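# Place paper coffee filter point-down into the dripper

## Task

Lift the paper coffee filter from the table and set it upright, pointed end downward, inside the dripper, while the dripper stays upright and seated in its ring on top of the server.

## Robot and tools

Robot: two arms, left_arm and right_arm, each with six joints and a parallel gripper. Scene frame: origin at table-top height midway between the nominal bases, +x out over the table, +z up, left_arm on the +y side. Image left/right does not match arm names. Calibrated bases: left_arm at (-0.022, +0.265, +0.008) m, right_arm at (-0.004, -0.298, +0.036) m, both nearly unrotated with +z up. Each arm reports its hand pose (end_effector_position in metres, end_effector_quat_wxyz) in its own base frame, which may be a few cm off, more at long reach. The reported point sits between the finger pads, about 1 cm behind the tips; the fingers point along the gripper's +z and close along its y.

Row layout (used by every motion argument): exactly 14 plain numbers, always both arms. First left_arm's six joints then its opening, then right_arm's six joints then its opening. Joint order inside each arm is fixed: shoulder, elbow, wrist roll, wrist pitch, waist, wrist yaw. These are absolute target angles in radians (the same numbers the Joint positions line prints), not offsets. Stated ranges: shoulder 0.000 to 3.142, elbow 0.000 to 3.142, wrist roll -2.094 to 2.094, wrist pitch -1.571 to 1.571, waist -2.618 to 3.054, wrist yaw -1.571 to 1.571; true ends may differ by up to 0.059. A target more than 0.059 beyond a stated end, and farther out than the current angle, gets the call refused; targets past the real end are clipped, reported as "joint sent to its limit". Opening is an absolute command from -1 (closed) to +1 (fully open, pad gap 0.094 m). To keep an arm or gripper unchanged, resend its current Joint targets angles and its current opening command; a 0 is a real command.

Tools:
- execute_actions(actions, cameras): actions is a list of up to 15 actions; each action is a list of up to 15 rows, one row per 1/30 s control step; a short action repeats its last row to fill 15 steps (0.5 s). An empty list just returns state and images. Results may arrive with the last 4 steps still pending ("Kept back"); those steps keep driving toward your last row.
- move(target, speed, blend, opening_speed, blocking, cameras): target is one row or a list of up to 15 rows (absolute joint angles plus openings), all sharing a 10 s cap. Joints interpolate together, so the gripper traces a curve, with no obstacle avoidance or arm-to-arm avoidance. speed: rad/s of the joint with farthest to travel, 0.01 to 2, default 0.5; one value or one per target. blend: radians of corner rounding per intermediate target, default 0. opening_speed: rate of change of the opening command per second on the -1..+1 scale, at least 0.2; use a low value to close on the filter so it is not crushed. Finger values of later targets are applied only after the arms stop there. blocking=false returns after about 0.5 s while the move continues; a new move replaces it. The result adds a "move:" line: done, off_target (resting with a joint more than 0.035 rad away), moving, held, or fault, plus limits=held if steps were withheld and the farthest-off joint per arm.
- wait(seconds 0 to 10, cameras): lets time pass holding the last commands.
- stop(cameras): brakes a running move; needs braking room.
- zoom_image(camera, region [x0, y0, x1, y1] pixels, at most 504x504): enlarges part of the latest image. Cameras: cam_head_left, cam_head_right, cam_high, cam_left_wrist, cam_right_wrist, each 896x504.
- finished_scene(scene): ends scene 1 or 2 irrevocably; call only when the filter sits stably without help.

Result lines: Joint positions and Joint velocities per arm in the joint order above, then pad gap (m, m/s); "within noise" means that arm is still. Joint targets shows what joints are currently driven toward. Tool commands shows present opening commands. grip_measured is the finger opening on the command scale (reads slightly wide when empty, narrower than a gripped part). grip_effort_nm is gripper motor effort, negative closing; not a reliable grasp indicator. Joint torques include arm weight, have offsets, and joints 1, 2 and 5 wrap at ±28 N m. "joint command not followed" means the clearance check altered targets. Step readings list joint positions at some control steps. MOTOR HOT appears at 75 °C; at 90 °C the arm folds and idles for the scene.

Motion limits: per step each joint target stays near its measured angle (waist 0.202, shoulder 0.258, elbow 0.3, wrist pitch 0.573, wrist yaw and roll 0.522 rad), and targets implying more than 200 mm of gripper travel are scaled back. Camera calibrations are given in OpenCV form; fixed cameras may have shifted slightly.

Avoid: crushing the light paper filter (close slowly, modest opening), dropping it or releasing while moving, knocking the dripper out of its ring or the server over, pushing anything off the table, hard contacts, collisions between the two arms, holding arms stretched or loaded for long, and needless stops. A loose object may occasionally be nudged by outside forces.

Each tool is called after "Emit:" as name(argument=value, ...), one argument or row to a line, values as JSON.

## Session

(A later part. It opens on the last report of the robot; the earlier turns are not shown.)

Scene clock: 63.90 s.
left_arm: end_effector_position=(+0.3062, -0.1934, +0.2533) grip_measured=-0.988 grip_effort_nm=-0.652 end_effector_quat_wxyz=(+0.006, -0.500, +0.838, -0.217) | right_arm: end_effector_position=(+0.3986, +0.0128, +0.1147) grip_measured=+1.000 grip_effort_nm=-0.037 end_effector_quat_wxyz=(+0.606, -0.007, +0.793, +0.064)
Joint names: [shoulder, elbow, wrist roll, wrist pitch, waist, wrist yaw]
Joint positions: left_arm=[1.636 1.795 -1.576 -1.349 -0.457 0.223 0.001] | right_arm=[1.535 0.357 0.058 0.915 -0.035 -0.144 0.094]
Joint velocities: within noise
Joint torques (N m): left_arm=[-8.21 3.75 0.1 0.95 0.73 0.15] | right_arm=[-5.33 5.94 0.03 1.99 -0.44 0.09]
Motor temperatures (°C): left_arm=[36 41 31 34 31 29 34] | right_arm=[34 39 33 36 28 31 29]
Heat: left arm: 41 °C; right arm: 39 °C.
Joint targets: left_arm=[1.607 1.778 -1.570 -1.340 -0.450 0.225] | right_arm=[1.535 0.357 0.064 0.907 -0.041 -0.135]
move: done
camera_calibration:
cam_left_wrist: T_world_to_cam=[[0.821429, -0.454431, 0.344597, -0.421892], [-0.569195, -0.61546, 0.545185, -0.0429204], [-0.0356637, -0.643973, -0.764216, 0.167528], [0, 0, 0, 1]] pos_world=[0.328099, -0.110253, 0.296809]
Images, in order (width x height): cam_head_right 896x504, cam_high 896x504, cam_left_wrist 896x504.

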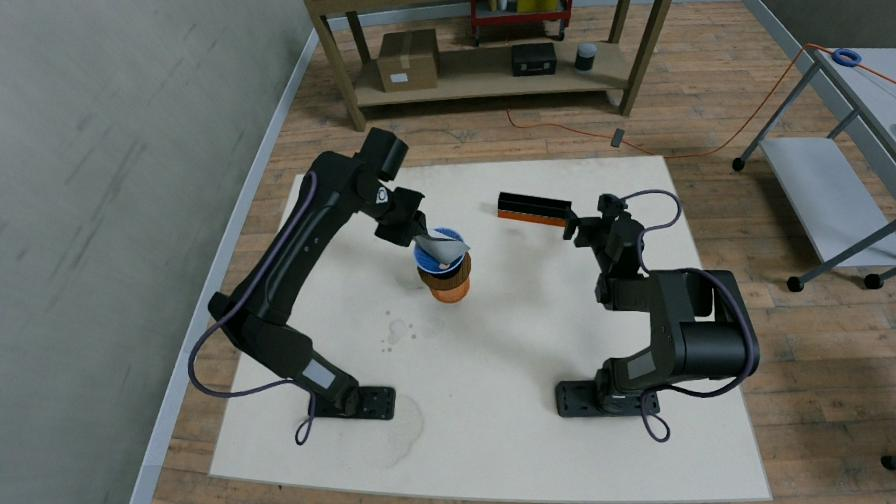

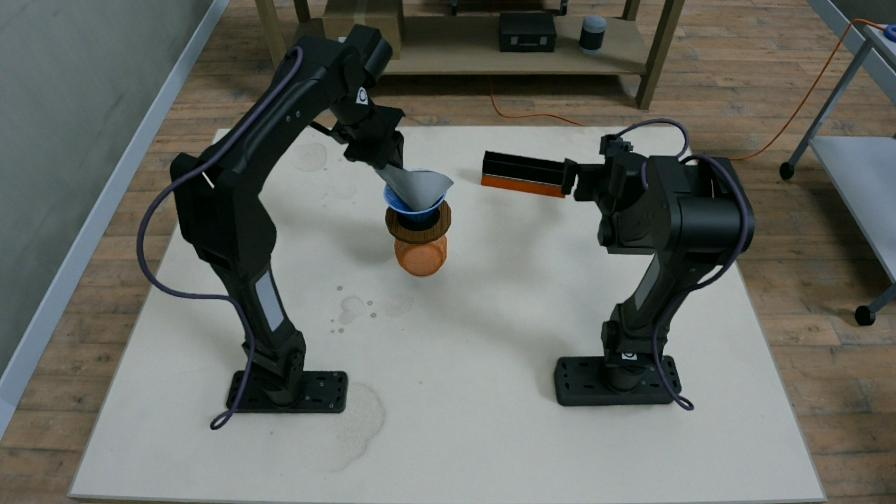

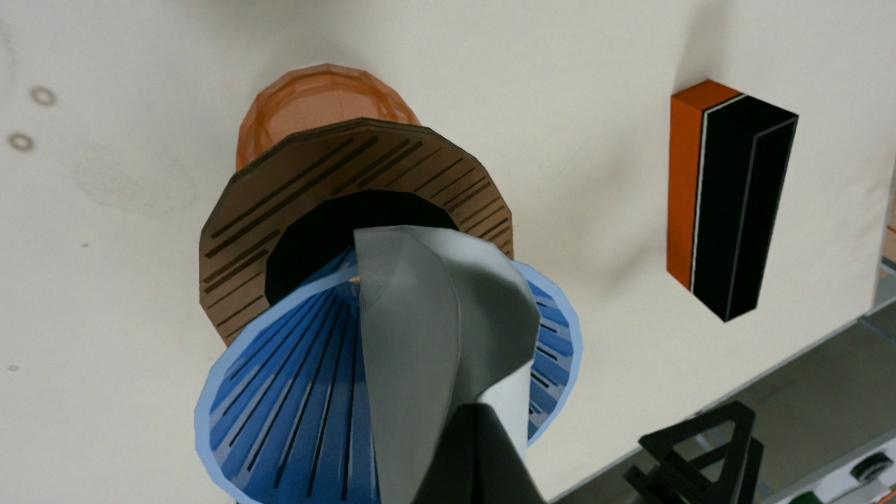

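Emit:
move(
  target=[1.6653,1.807,-1.57,-1.311,-0.453,0.225,-1,1.535,0.357,0.064,0.907,-0.041,-0.135,1],
  speed=0.08,
  cameras=["cam_left_wrist","cam_head_right","cam_high"],
)

Emit:
zoom_image(
  camera="cam_head_right",
  region=[340, 150, 520, 320],
)

Emit:
zoom_image(
  camera="cam_high",
  region=[320, 90, 500, 290],
)

Scene clock: 65.53 s.
left_arm: end_effector_position=(+0.3136, -0.1970, +0.2513) grip_measured=-0.988 grip_effort_nm=-0.647 end_effector_quat_wxyz=(+0.010, -0.499, +0.837, -0.223) | right_arm: end_effector_position=(+0.3986, +0.0128, +0.1147) grip_measured=+1.000 grip_effort_nm=-0.027 end_effector_quat_wxyz=(+0.606, -0.007, +0.793, +0.064)
Joint names: [shoulder, elbow, wrist roll, wrist pitch, waist, wrist yaw]
Joint positions: left_arm=[1.65 1.795 -1.576 -1.321 -0.457 0.223 0.001] | right_arm=[1.535 0.357 0.058 0.915 -0.035 -0.144 0.094]
Joint velocities: within noise
Joint torques (N m): left_arm=[-5.03 5.93 0.08 1.01 0.39 0.13] | right_arm=[-5.34 5.96 0.03 1.99 -0.47 0.09]
Motor temperatures (°C): left_arm=[37 41 31 34 31 29 34] | right_arm=[34 39 33 36 28 31 29]
Heat: left arm: 41 °C; right arm: 39 °C.
Joint targets: left_arm=[1.665 1.807 -1.570 -1.311 -0.453 0.225] | right_arm=[1.535 0.357 0.064 0.907 -0.041 -0.135]
move: done
camera_calibration:
cam_left_wrist: T_world_to_cam=[[0.816735, -0.452124, 0.358508, -0.430431], [-0.57645, -0.611893, 0.541564, -0.0359896], [-0.0254856, -0.648977, -0.760381, 0.158801], [0, 0, 0, 1]] pos_world=[0.334849, -0.113572, 0.294553]
Images, in order (width x height): cam_head_right 896x504, cam_high 896x504, cam_left_wrist 896x504.

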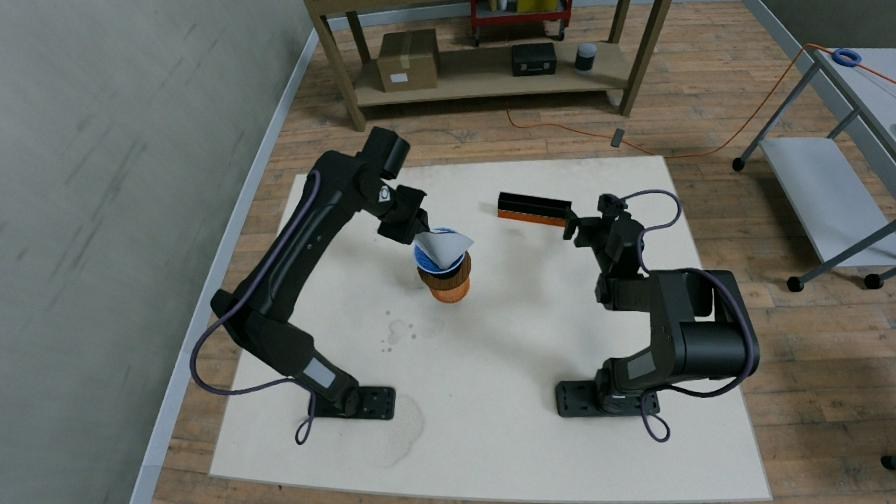

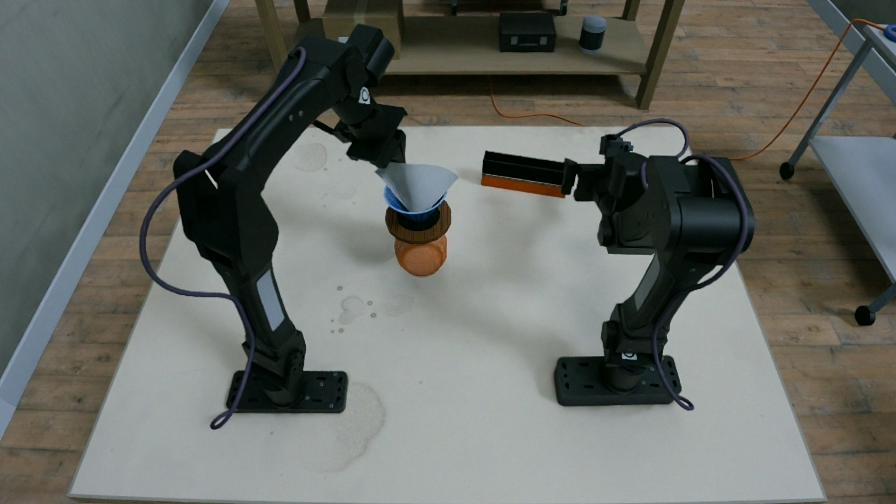

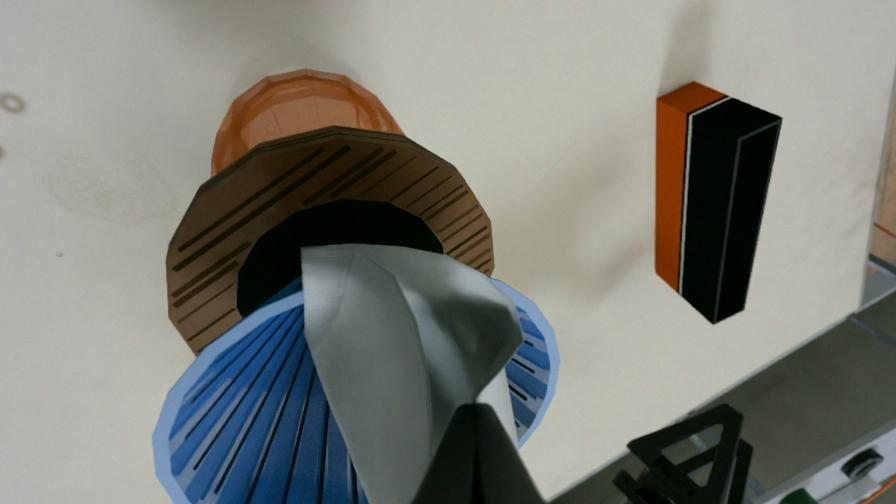

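Scaled by 2.800 from the camera's 896x504 image, which has a finer 1280x720 frame.

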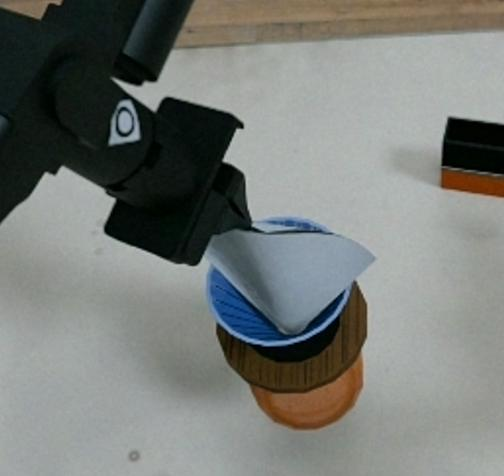

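Scaled by 2.520 from the camera's 896x504 image, which has a finer 1280x720 frame.

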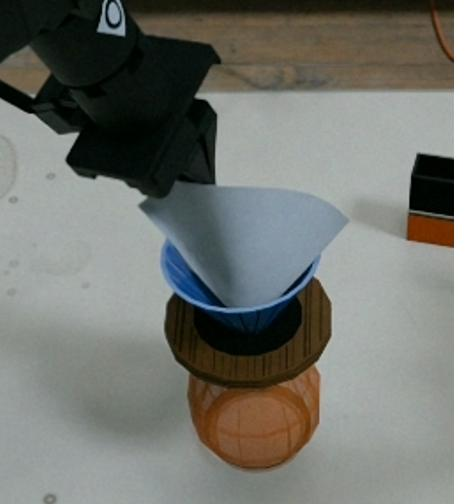

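Emit:
move(
  target=[1.7096,1.8265,-1.57,-1.286,-0.453,0.225,-1,1.535,0.357,0.064,0.907,-0.041,-0.135,1],
  speed=0.08,
  cameras=["cam_left_wrist","cam_head_right","cam_high"],
)

Emit:
zoom_image(
  camera="cam_head_right",
  region=[340, 150, 520, 320],
)

Emit:
zoom_image(
  camera="cam_high",
  region=[320, 90, 500, 290],
)

Scene clock: 66.87 s.
left_arm: end_effector_position=(+0.3239, -0.2021, +0.2400) grip_measured=-0.988 grip_effort_nm=-0.642 end_effector_quat_wxyz=(+0.006, -0.500, +0.838, -0.218) | right_arm: end_effector_position=(+0.3986, +0.0128, +0.1147) grip_measured=+1.000 grip_effort_nm=-0.032 end_effector_quat_wxyz=(+0.606, -0.007, +0.793, +0.064)
Joint names: [shoulder, elbow, wrist roll, wrist pitch, waist, wrist yaw]
Joint positions: left_arm=[1.692 1.799 -1.576 -1.296 -0.457 0.223 0.001] | right_arm=[1.535 0.357 0.058 0.915 -0.035 -0.144 0.094]
Joint velocities: within noise
Joint torques (N m): left_arm=[-5.29 7.1 0.08 0.96 0.44 0.14] | right_arm=[-5.34 5.96 0.03 1.99 -0.46 0.09]
Motor temperatures (°C): left_arm=[37 42 31 34 31 29 34] | right_arm=[34 39 33 36 28 31 29]
Heat: left arm: 42 °C; right arm: 39 °C.
Joint targets: left_arm=[1.710 1.826 -1.570 -1.286 -0.453 0.225] | right_arm=[1.535 0.357 0.064 0.907 -0.041 -0.135]
move: done
camera_calibration:
cam_left_wrist: T_world_to_cam=[[0.820956, -0.454199, 0.346027, -0.435928], [-0.569941, -0.615093, 0.544819, -0.0305311], [-0.0346174, -0.644488, -0.763831, 0.151835], [0, 0, 0, 1]] pos_world=[0.345733, -0.118922, 0.283453]
Images, in order (width x height): cam_head_right 896x504, cam_high 896x504, cam_left_wrist 896x504.

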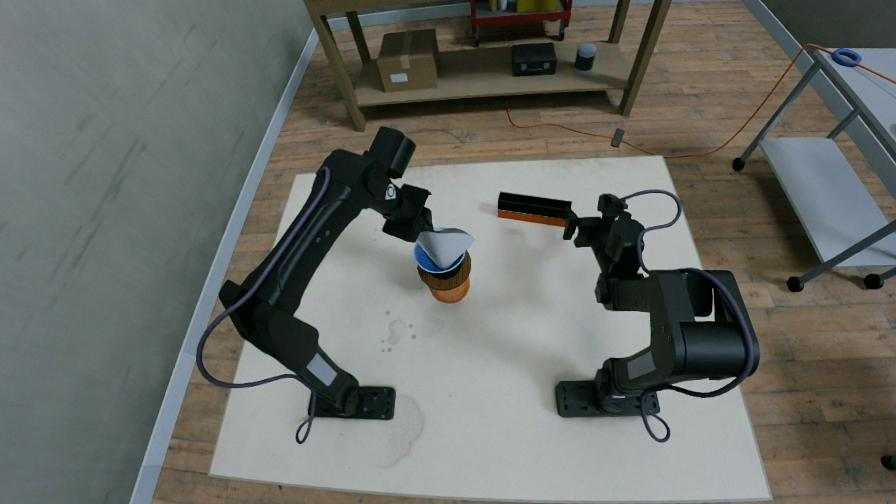

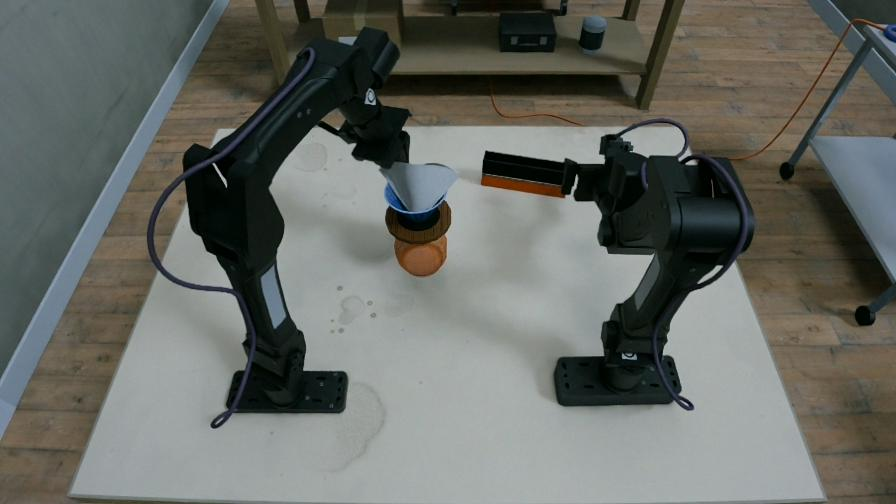

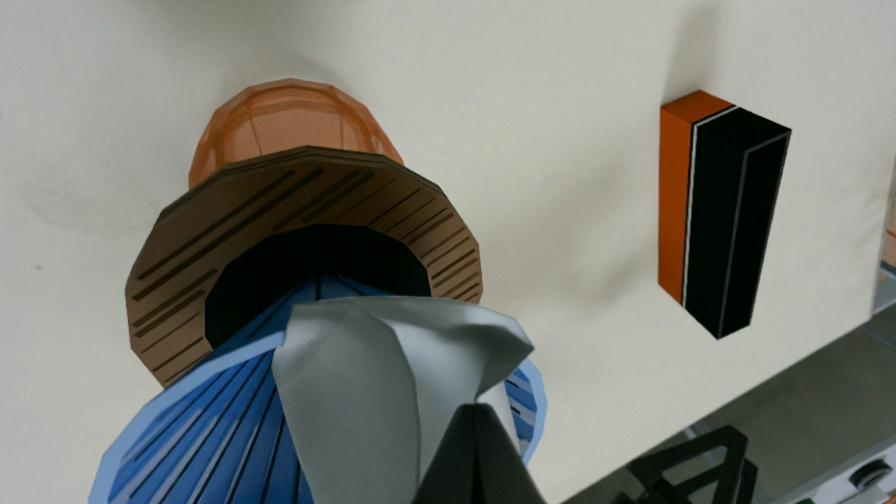

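Scaled by 2.800 from the camera's 896x504 image, which has a finer 1280x720 frame.

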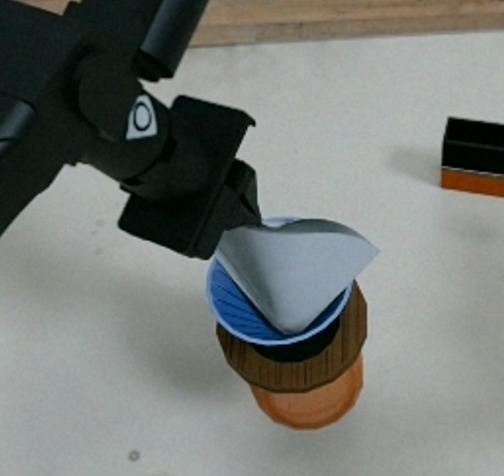

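Scaled by 2.520 from the camera's 896x504 image, which has a finer 1280x720 frame.

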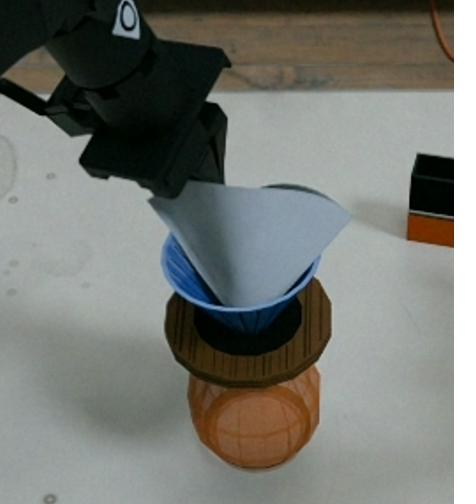

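Emit:
move(
  target=[1.7096,1.8265,-1.57,-1.286,-0.453,0.225,-0.65,1.535,0.357,0.064,0.907,-0.041,-0.135,1],
  speed=0.08,
  opening_speed=0.25,
  cameras=["cam_left_wrist","cam_head_right","cam_high"],
)

Emit:
zoom_image(
  camera="cam_head_right",
  region=[340, 150, 520, 320],
)

Emit:
zoom_image(
  camera="cam_high",
  region=[320, 90, 500, 290],
)

Scene clock: 68.60 s.
left_arm: end_effector_position=(+0.3241, -0.2022, +0.2400) grip_measured=-0.653 grip_effort_nm=0.188 end_effector_quat_wxyz=(+0.006, -0.500, +0.838, -0.218) | right_arm: end_effector_position=(+0.3986, +0.0128, +0.1147) grip_measured=+1.000 grip_effort_nm=-0.027 end_effector_quat_wxyz=(+0.606, -0.007, +0.793, +0.064)
Joint names: [shoulder, elbow, wrist roll, wrist pitch, waist, wrist yaw]
Joint positions: left_arm=[1.692 1.799 -1.576 -1.296 -0.457 0.223 0.016] | right_arm=[1.535 0.357 0.058 0.915 -0.035 -0.144 0.094]
Joint velocities: within noise
Joint torques (N m): left_arm=[-5.26 7.13 0.09 0.97 0.36 0.13] | right_arm=[-5.35 5.96 0.03 1.98 -0.46 0.09]
Motor temperatures (°C): left_arm=[37 42 31 34 31 29 34] | right_arm=[34 39 33 36 28 31 29]
Heat: left arm: 42 °C; right arm: 39 °C.
Joint targets: left_arm=[1.710 1.826 -1.570 -1.286 -0.453 0.225] | right_arm=[1.535 0.357 0.064 0.907 -0.041 -0.135]
move: done
camera_calibration:
cam_left_wrist: T_world_to_cam=[[0.820719, -0.454082, 0.346742, -0.436186], [-0.570314, -0.614909, 0.544636, -0.0303253], [-0.0340945, -0.644745, -0.763637, 0.151576], [0, 0, 0, 1]] pos_world=[0.345859, -0.118984, 0.283509]
Images, in order (width x height): cam_head_right 896x504, cam_high 896x504, cam_left_wrist 896x504.

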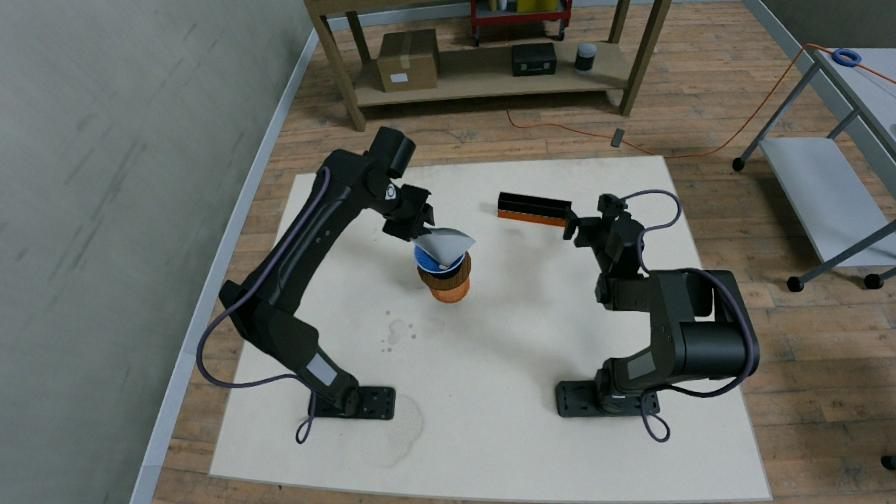

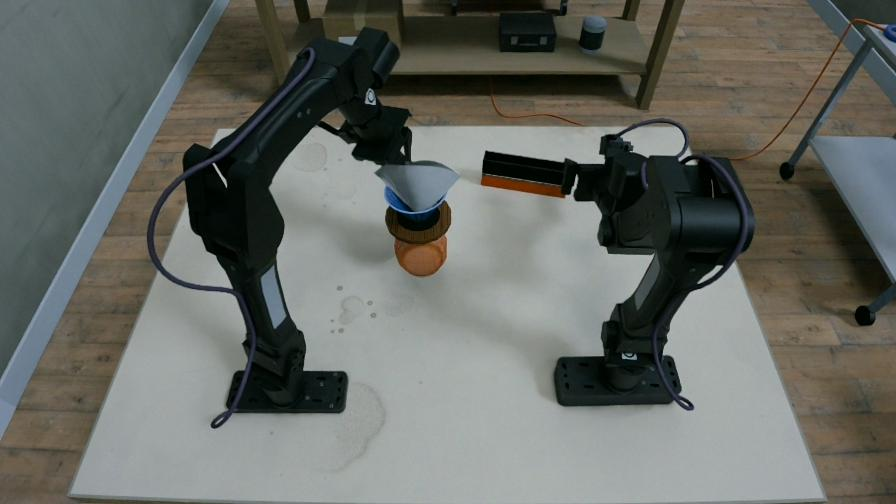

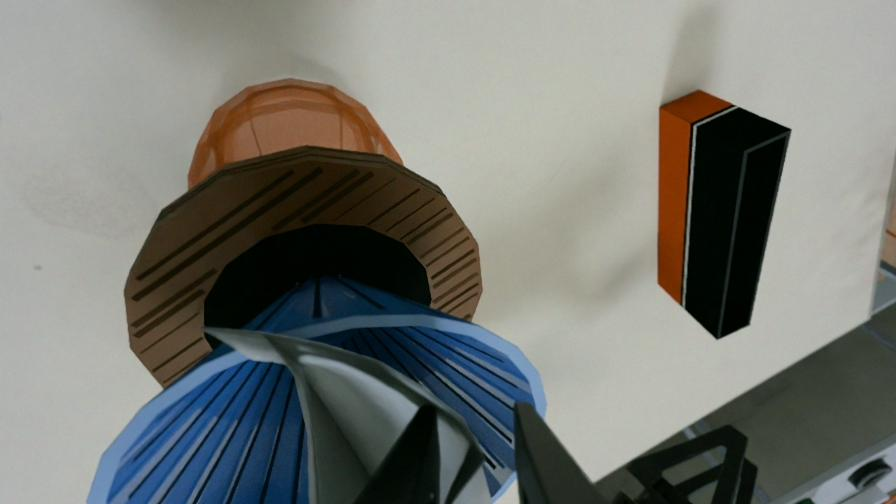

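Scaled by 2.800 from the camera's 896x504 image, which has a finer 1280x720 frame.

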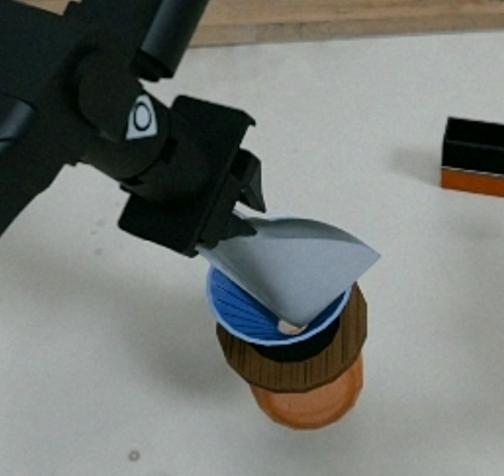

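Scaled by 2.520 from the camera's 896x504 image, which has a finer 1280x720 frame.

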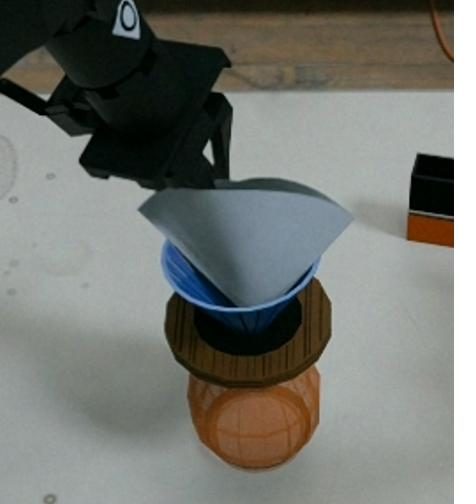

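Emit:
move(
  target=[1.7176,2.0407,-1.57,-1.475,-0.453,0.225,-0.65,1.535,0.357,0.064,0.907,-0.041,-0.135,1],
  speed=0.12,
  cameras=["cam_left_wrist","cam_head_right","cam_high","cam_head_left"],
)

Emit:
zoom_image(
  camera="cam_head_right",
  region=[340, 150, 520, 320],
)

Emit:
zoom_image(
  camera="cam_high",
  region=[320, 90, 500, 290],
)

Scene clock: 71.20 s.
left_arm: end_effector_position=(+0.3159, -0.1981, +0.2921) grip_measured=-0.653 grip_effort_nm=0.188 end_effector_quat_wxyz=(+0.020, -0.495, +0.835, -0.240) | right_arm: end_effector_position=(+0.3986, +0.0128, +0.1147) grip_measured=+1.000 grip_effort_nm=-0.032 end_effector_quat_wxyz=(+0.606, -0.007, +0.793, +0.064)
Joint names: [shoulder, elbow, wrist roll, wrist pitch, waist, wrist yaw]
Joint positions: left_arm=[1.699 2.015 -1.576 -1.451 -0.457 0.223 0.016] | right_arm=[1.535 0.357 0.058 0.915 -0.035 -0.144 0.094]
Joint velocities: within noise
Joint torques (N m): left_arm=[-4.86 6.68 0.12 0.74 0.42 0.15] | right_arm=[-5.33 5.96 0.04 1.98 -0.46 0.1]
Motor temperatures (°C): left_arm=[37 42 31 34 31 29 34] | right_arm=[34 39 33 36 28 31 29]
Heat: left arm: 42 °C; right arm: 39 °C.
Joint targets: left_arm=[1.718 2.041 -1.570 -1.475 -0.453 0.225] | right_arm=[1.535 0.357 0.064 0.907 -0.041 -0.135]
move: done
camera_calibration:
cam_left_wrist: T_world_to_cam=[[0.80318, -0.445461, 0.395559, -0.452647], [-0.595734, -0.602414, 0.531224, -0.0464583], [0.00165058, -0.662316, -0.749223, 0.17467], [0, 0, 0, 1]] pos_world=[0.335592, -0.113937, 0.334595]
Images, in order (width x height): cam_head_left 896x504, cam_head_right 896x504, cam_high 896x504, cam_left_wrist 896x504.

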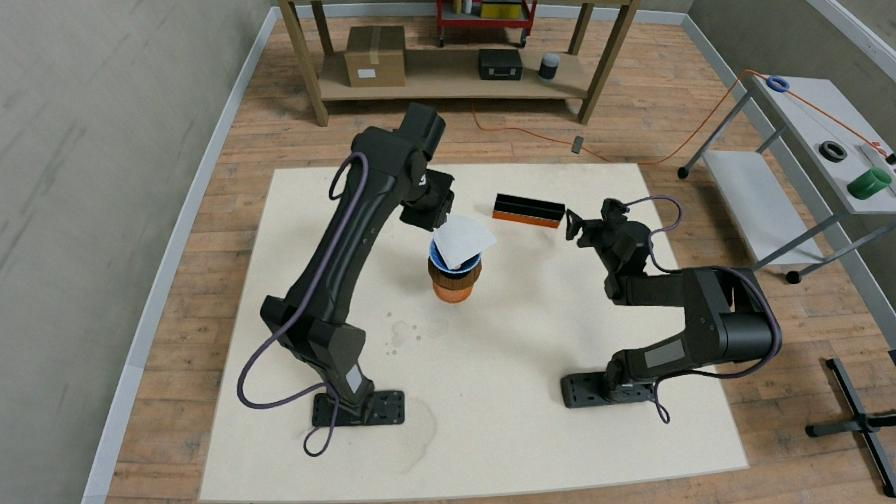

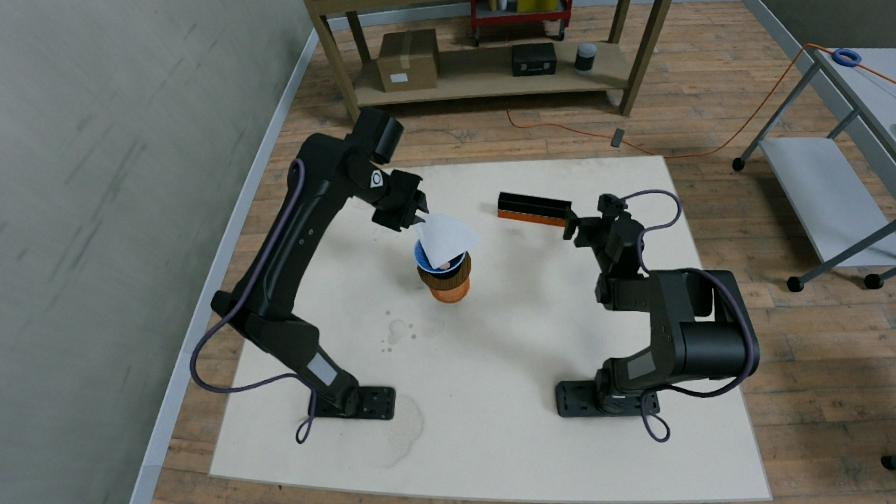

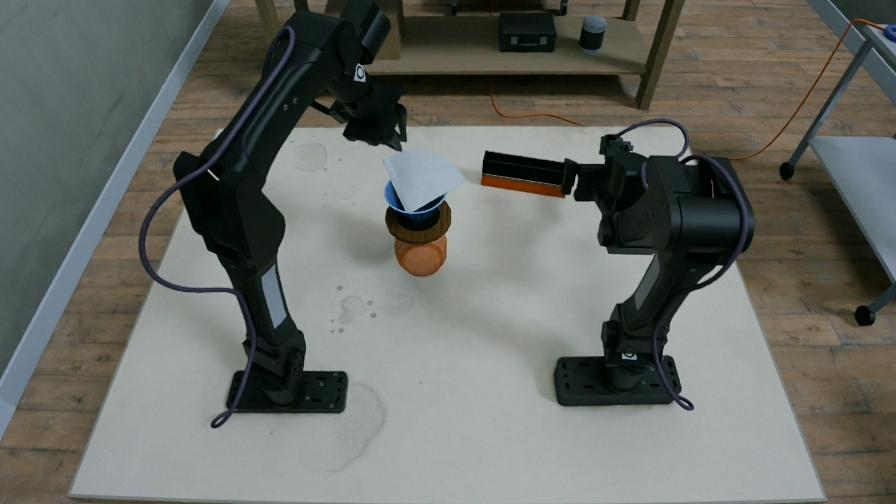

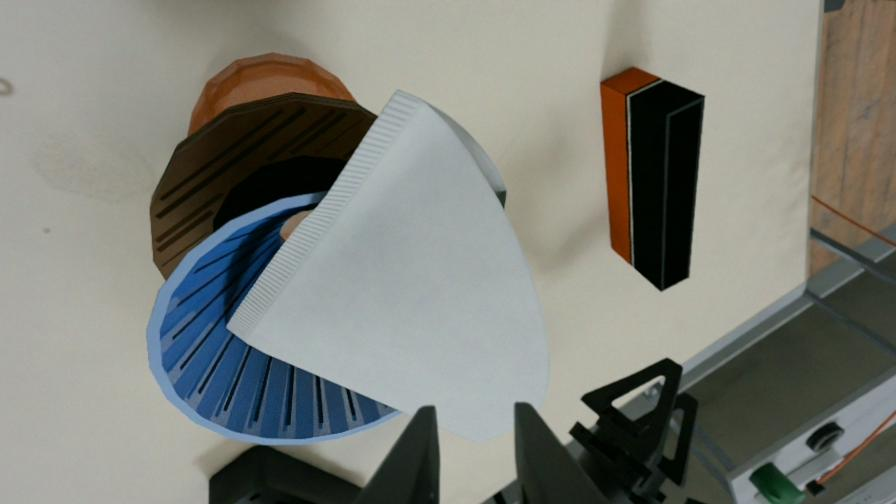

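Scaled by 2.800 from the camera's 896x504 image, which has a finer 1280x720 frame.

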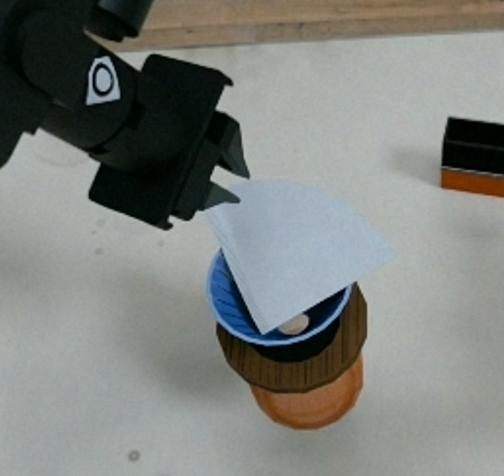

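Scaled by 2.520 from the camera's 896x504 image, which has a finer 1280x720 frame.

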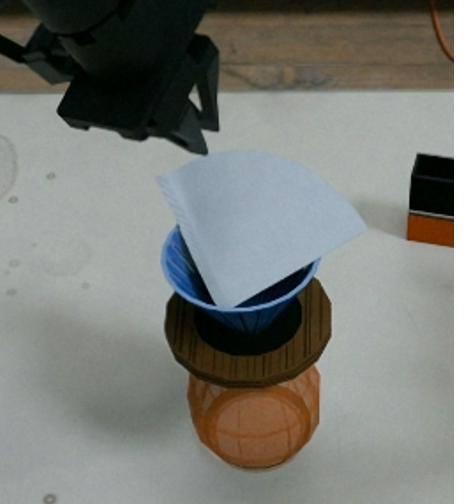

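Emit:
move(
  target=[1.7511,2.1276,-1.57,-1.389,-0.52,0.22,-0.28,1.535,0.357,0.064,0.907,-0.041,-0.135,1],
  speed=0.2,
  cameras=["cam_left_wrist","cam_head_right","cam_high","cam_head_left"],
)

Emit:
zoom_image(
  camera="cam_head_right",
  region=[340, 150, 520, 320],
)

Emit:
zoom_image(
  camera="cam_high",
  region=[320, 90, 500, 290],
)

Scene clock: 75.33 s.
left_arm: end_effector_position=(+0.3235, -0.2283, +0.3138) grip_measured=-0.283 grip_effort_nm=0.183 end_effector_quat_wxyz=(+0.039, -0.458, +0.842, -0.282) | right_arm: end_effector_position=(+0.3986, +0.0128, +0.1147) grip_measured=+1.000 grip_effort_nm=-0.037 end_effector_quat_wxyz=(+0.606, -0.007, +0.793, +0.064)
Joint names: [shoulder, elbow, wrist roll, wrist pitch, waist, wrist yaw]
Joint positions: left_arm=[1.732 2.101 -1.576 -1.403 -0.517 0.223 0.034] | right_arm=[1.535 0.357 0.058 0.915 -0.035 -0.144 0.094]
Joint velocities: within noise
Joint torques (N m): left_arm=[-5.11 6.64 0.11 1.23 -0.24 0.08] | right_arm=[-5.34 5.96 0.04 1.99 -0.46 0.1]
Motor temperatures (°C): left_arm=[37 42 31 34 31 29 34] | right_arm=[34 39 33 37 28 31 29]
Heat: left arm: 42 °C; right arm: 39 °C.
Joint targets: left_arm=[1.751 2.128 -1.570 -1.389 -0.520 0.220] | right_arm=[1.535 0.357 0.064 0.907 -0.041 -0.135]
move: done
camera_calibration:
cam_left_wrist: T_world_to_cam=[[0.735635, -0.470705, 0.487112, -0.493439], [-0.676845, -0.539324, 0.501009, -0.0214692], [0.0268836, -0.698259, -0.71534, 0.143973], [0, 0, 0, 1]] pos_world=[0.344589, -0.143312, 0.354106]
Images, in order (width x height): cam_head_left 896x504, cam_head_right 896x504, cam_high 896x504, cam_left_wrist 896x504.

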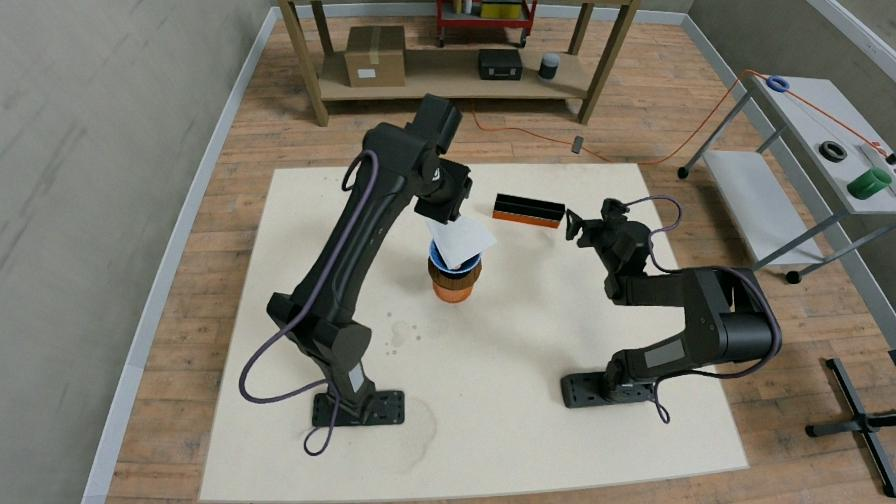

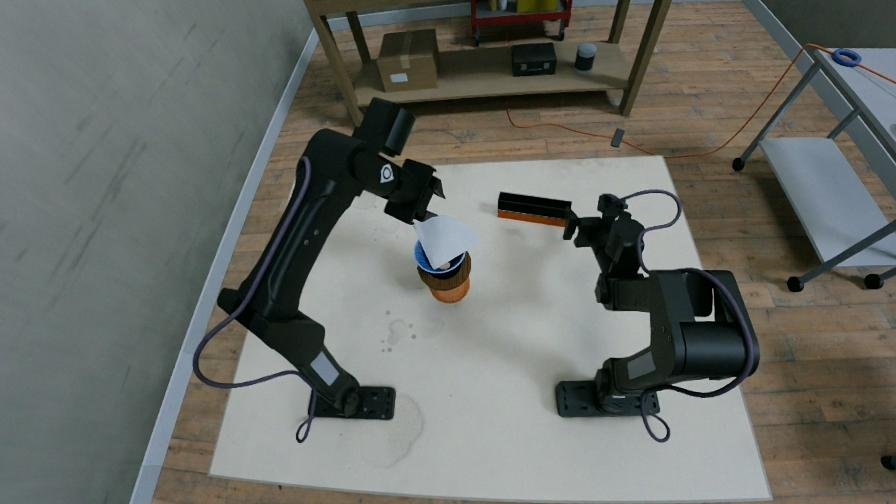

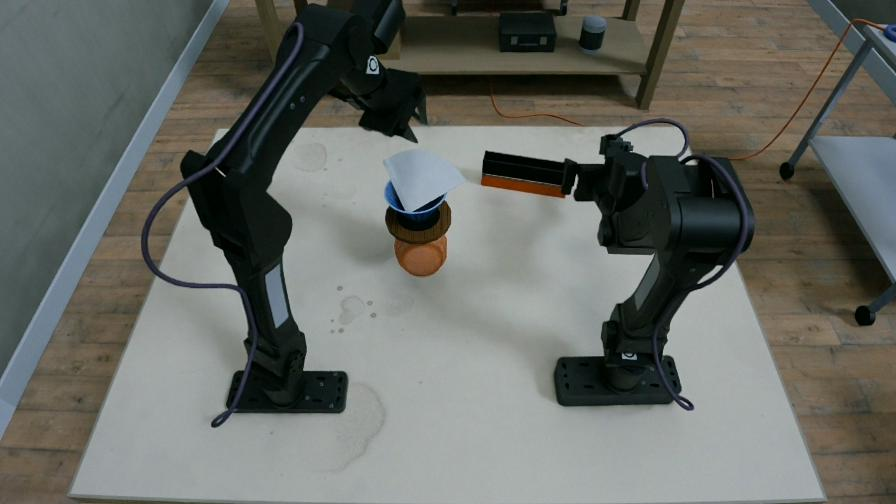

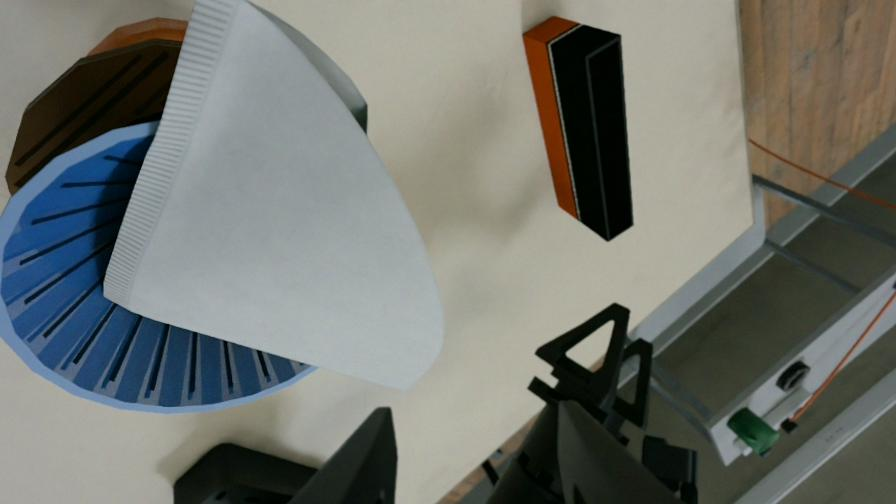

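Scaled by 2.800 from the camera's 896x504 image, which has a finer 1280x720 frame.

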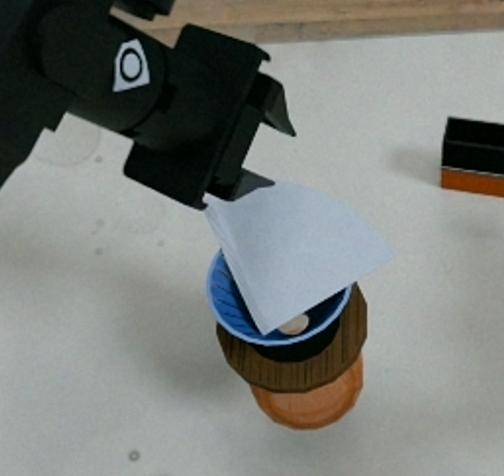

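Scaled by 2.520 from the camera's 896x504 image, which has a finer 1280x720 frame.

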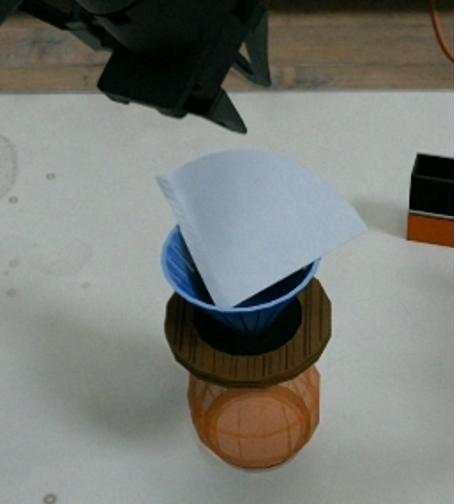

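Emit:
execute_actions(
  actions=[],
)

Emit:
zoom_image(
  camera="cam_head_right",
  region=[340, 130, 540, 300],
)

Emit:
zoom_image(
  camera="cam_left_wrist",
  region=[250, 0, 750, 504],
)

Scene clock: 76.60 s.
left_arm: end_effector_position=(+0.3237, -0.2284, +0.3140) grip_measured=-0.283 grip_effort_nm=0.183 end_effector_quat_wxyz=(+0.039, -0.458, +0.842, -0.283) | right_arm: end_effector_position=(+0.3986, +0.0128, +0.1147) grip_measured=+1.000 grip_effort_nm=-0.032 end_effector_quat_wxyz=(+0.606, -0.007, +0.793, +0.064)
Joint names: [shoulder, elbow, wrist roll, wrist pitch, waist, wrist yaw]
Joint positions: left_arm=[1.732 2.101 -1.576 -1.402 -0.517 0.223 0.034] | right_arm=[1.535 0.357 0.058 0.915 -0.035 -0.144 0.094]
Joint velocities: within noise
Joint torques (N m): left_arm=[-5.08 6.58 0.08 1.22 -0.29 0.08] | right_arm=[-5.33 5.94 0.03 1.99 -0.46 0.09]
Motor temperatures (°C): left_arm=[37 42 31 34 31 29 34] | right_arm=[34 39 33 37 28 31 29]
Heat: left arm: 42 °C; right arm: 39 °C.
Joint targets: left_arm=[1.751 2.128 -1.570 -1.389 -0.520 0.220] | right_arm=[1.535 0.357 0.064 0.907 -0.041 -0.135]
Tool commands: left_gripper/opening=-0.28 right_gripper/opening=+1.0
camera_calibration:
cam_left_wrist: T_world_to_cam=[[0.735149, -0.47043, 0.48811, -0.493811], [-0.677343, -0.539041, 0.500641, -0.0211219], [0.0275949, -0.698664, -0.714918, 0.143532], [0, 0, 0, 1]] pos_world=[0.344757, -0.143408, 0.354222]
cam_right_wrist: T_world_to_cam=[[0.0906535, -0.979307, -0.180944, 0.00385493], [-0.64806, 0.0799489, -0.757382, 0.382485], [0.756175, 0.185922, -0.627401, -0.14139], [0, 0, 0, 1]] pos_world=[0.354439, -0.000516538, 0.201676]

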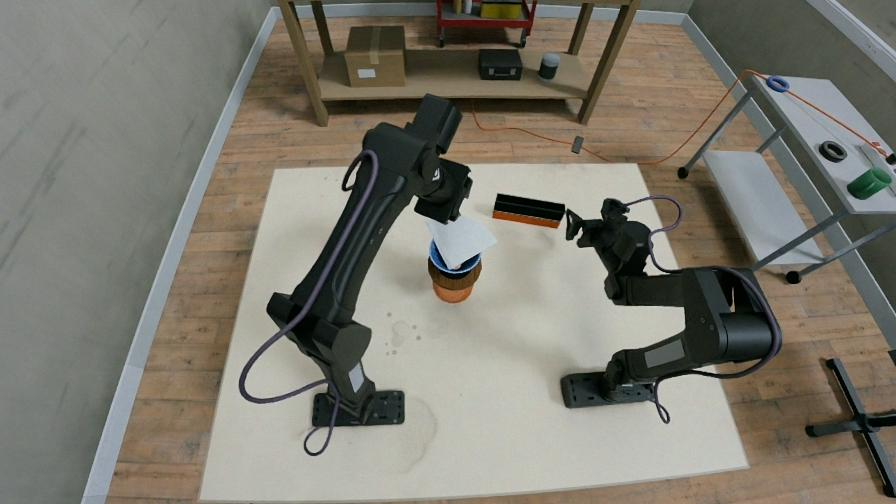

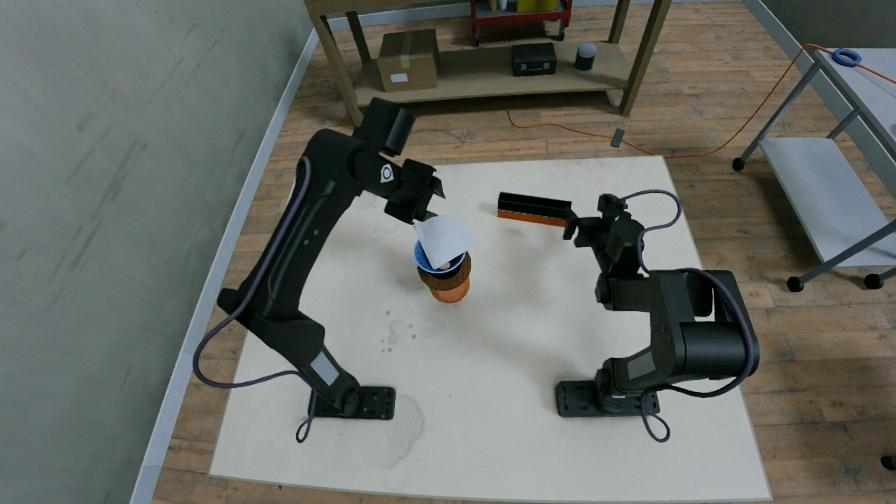

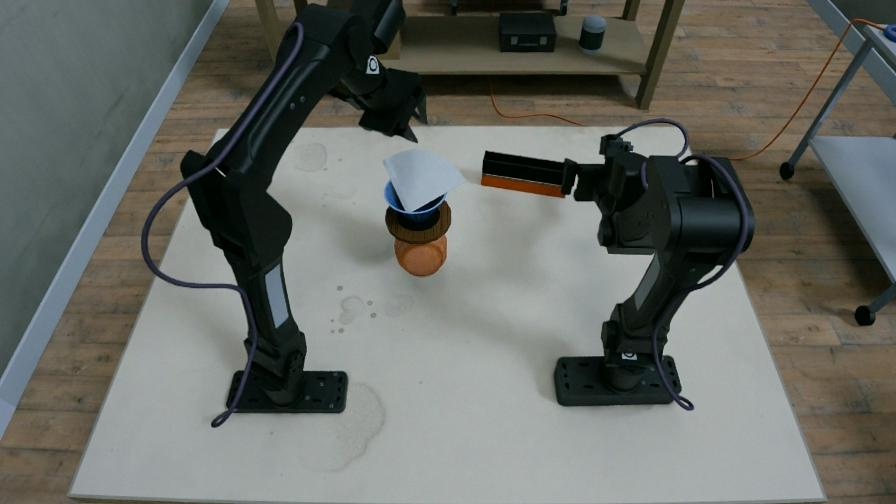

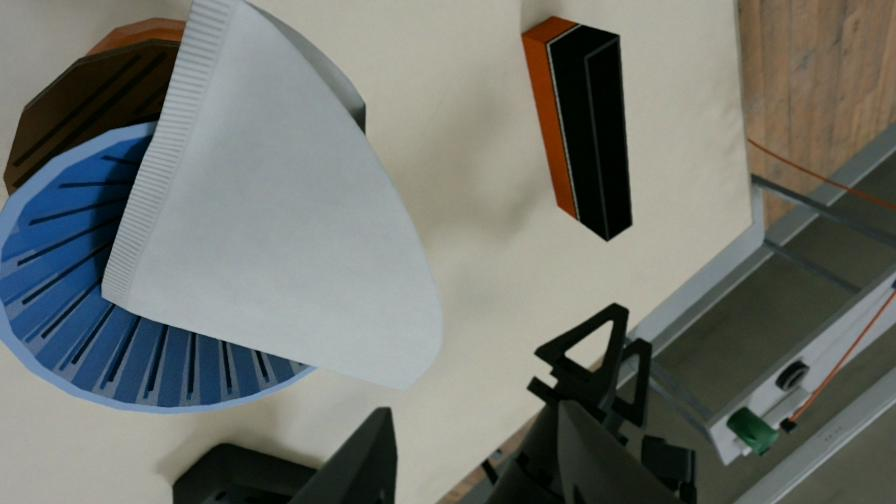

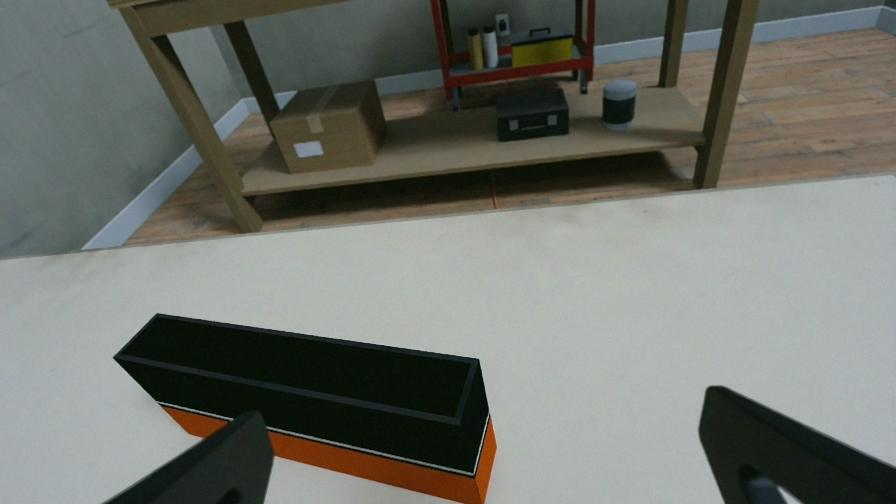

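Scaled by 2.520 from the camera's 896x504 image, which has a finer 1280x720 frame.

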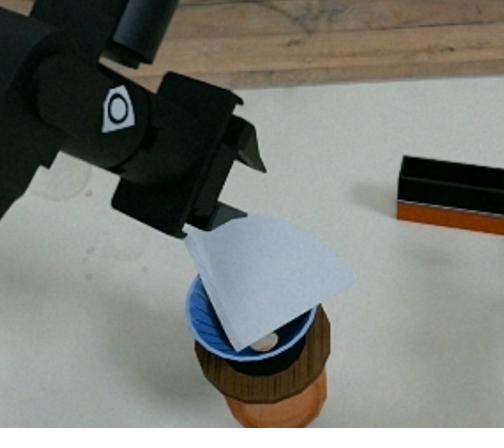

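Scaled by 1.000.

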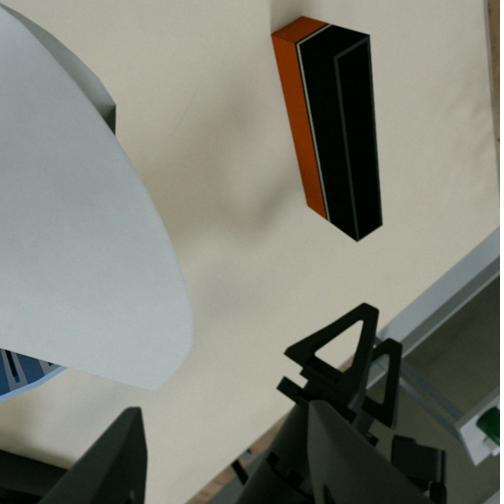

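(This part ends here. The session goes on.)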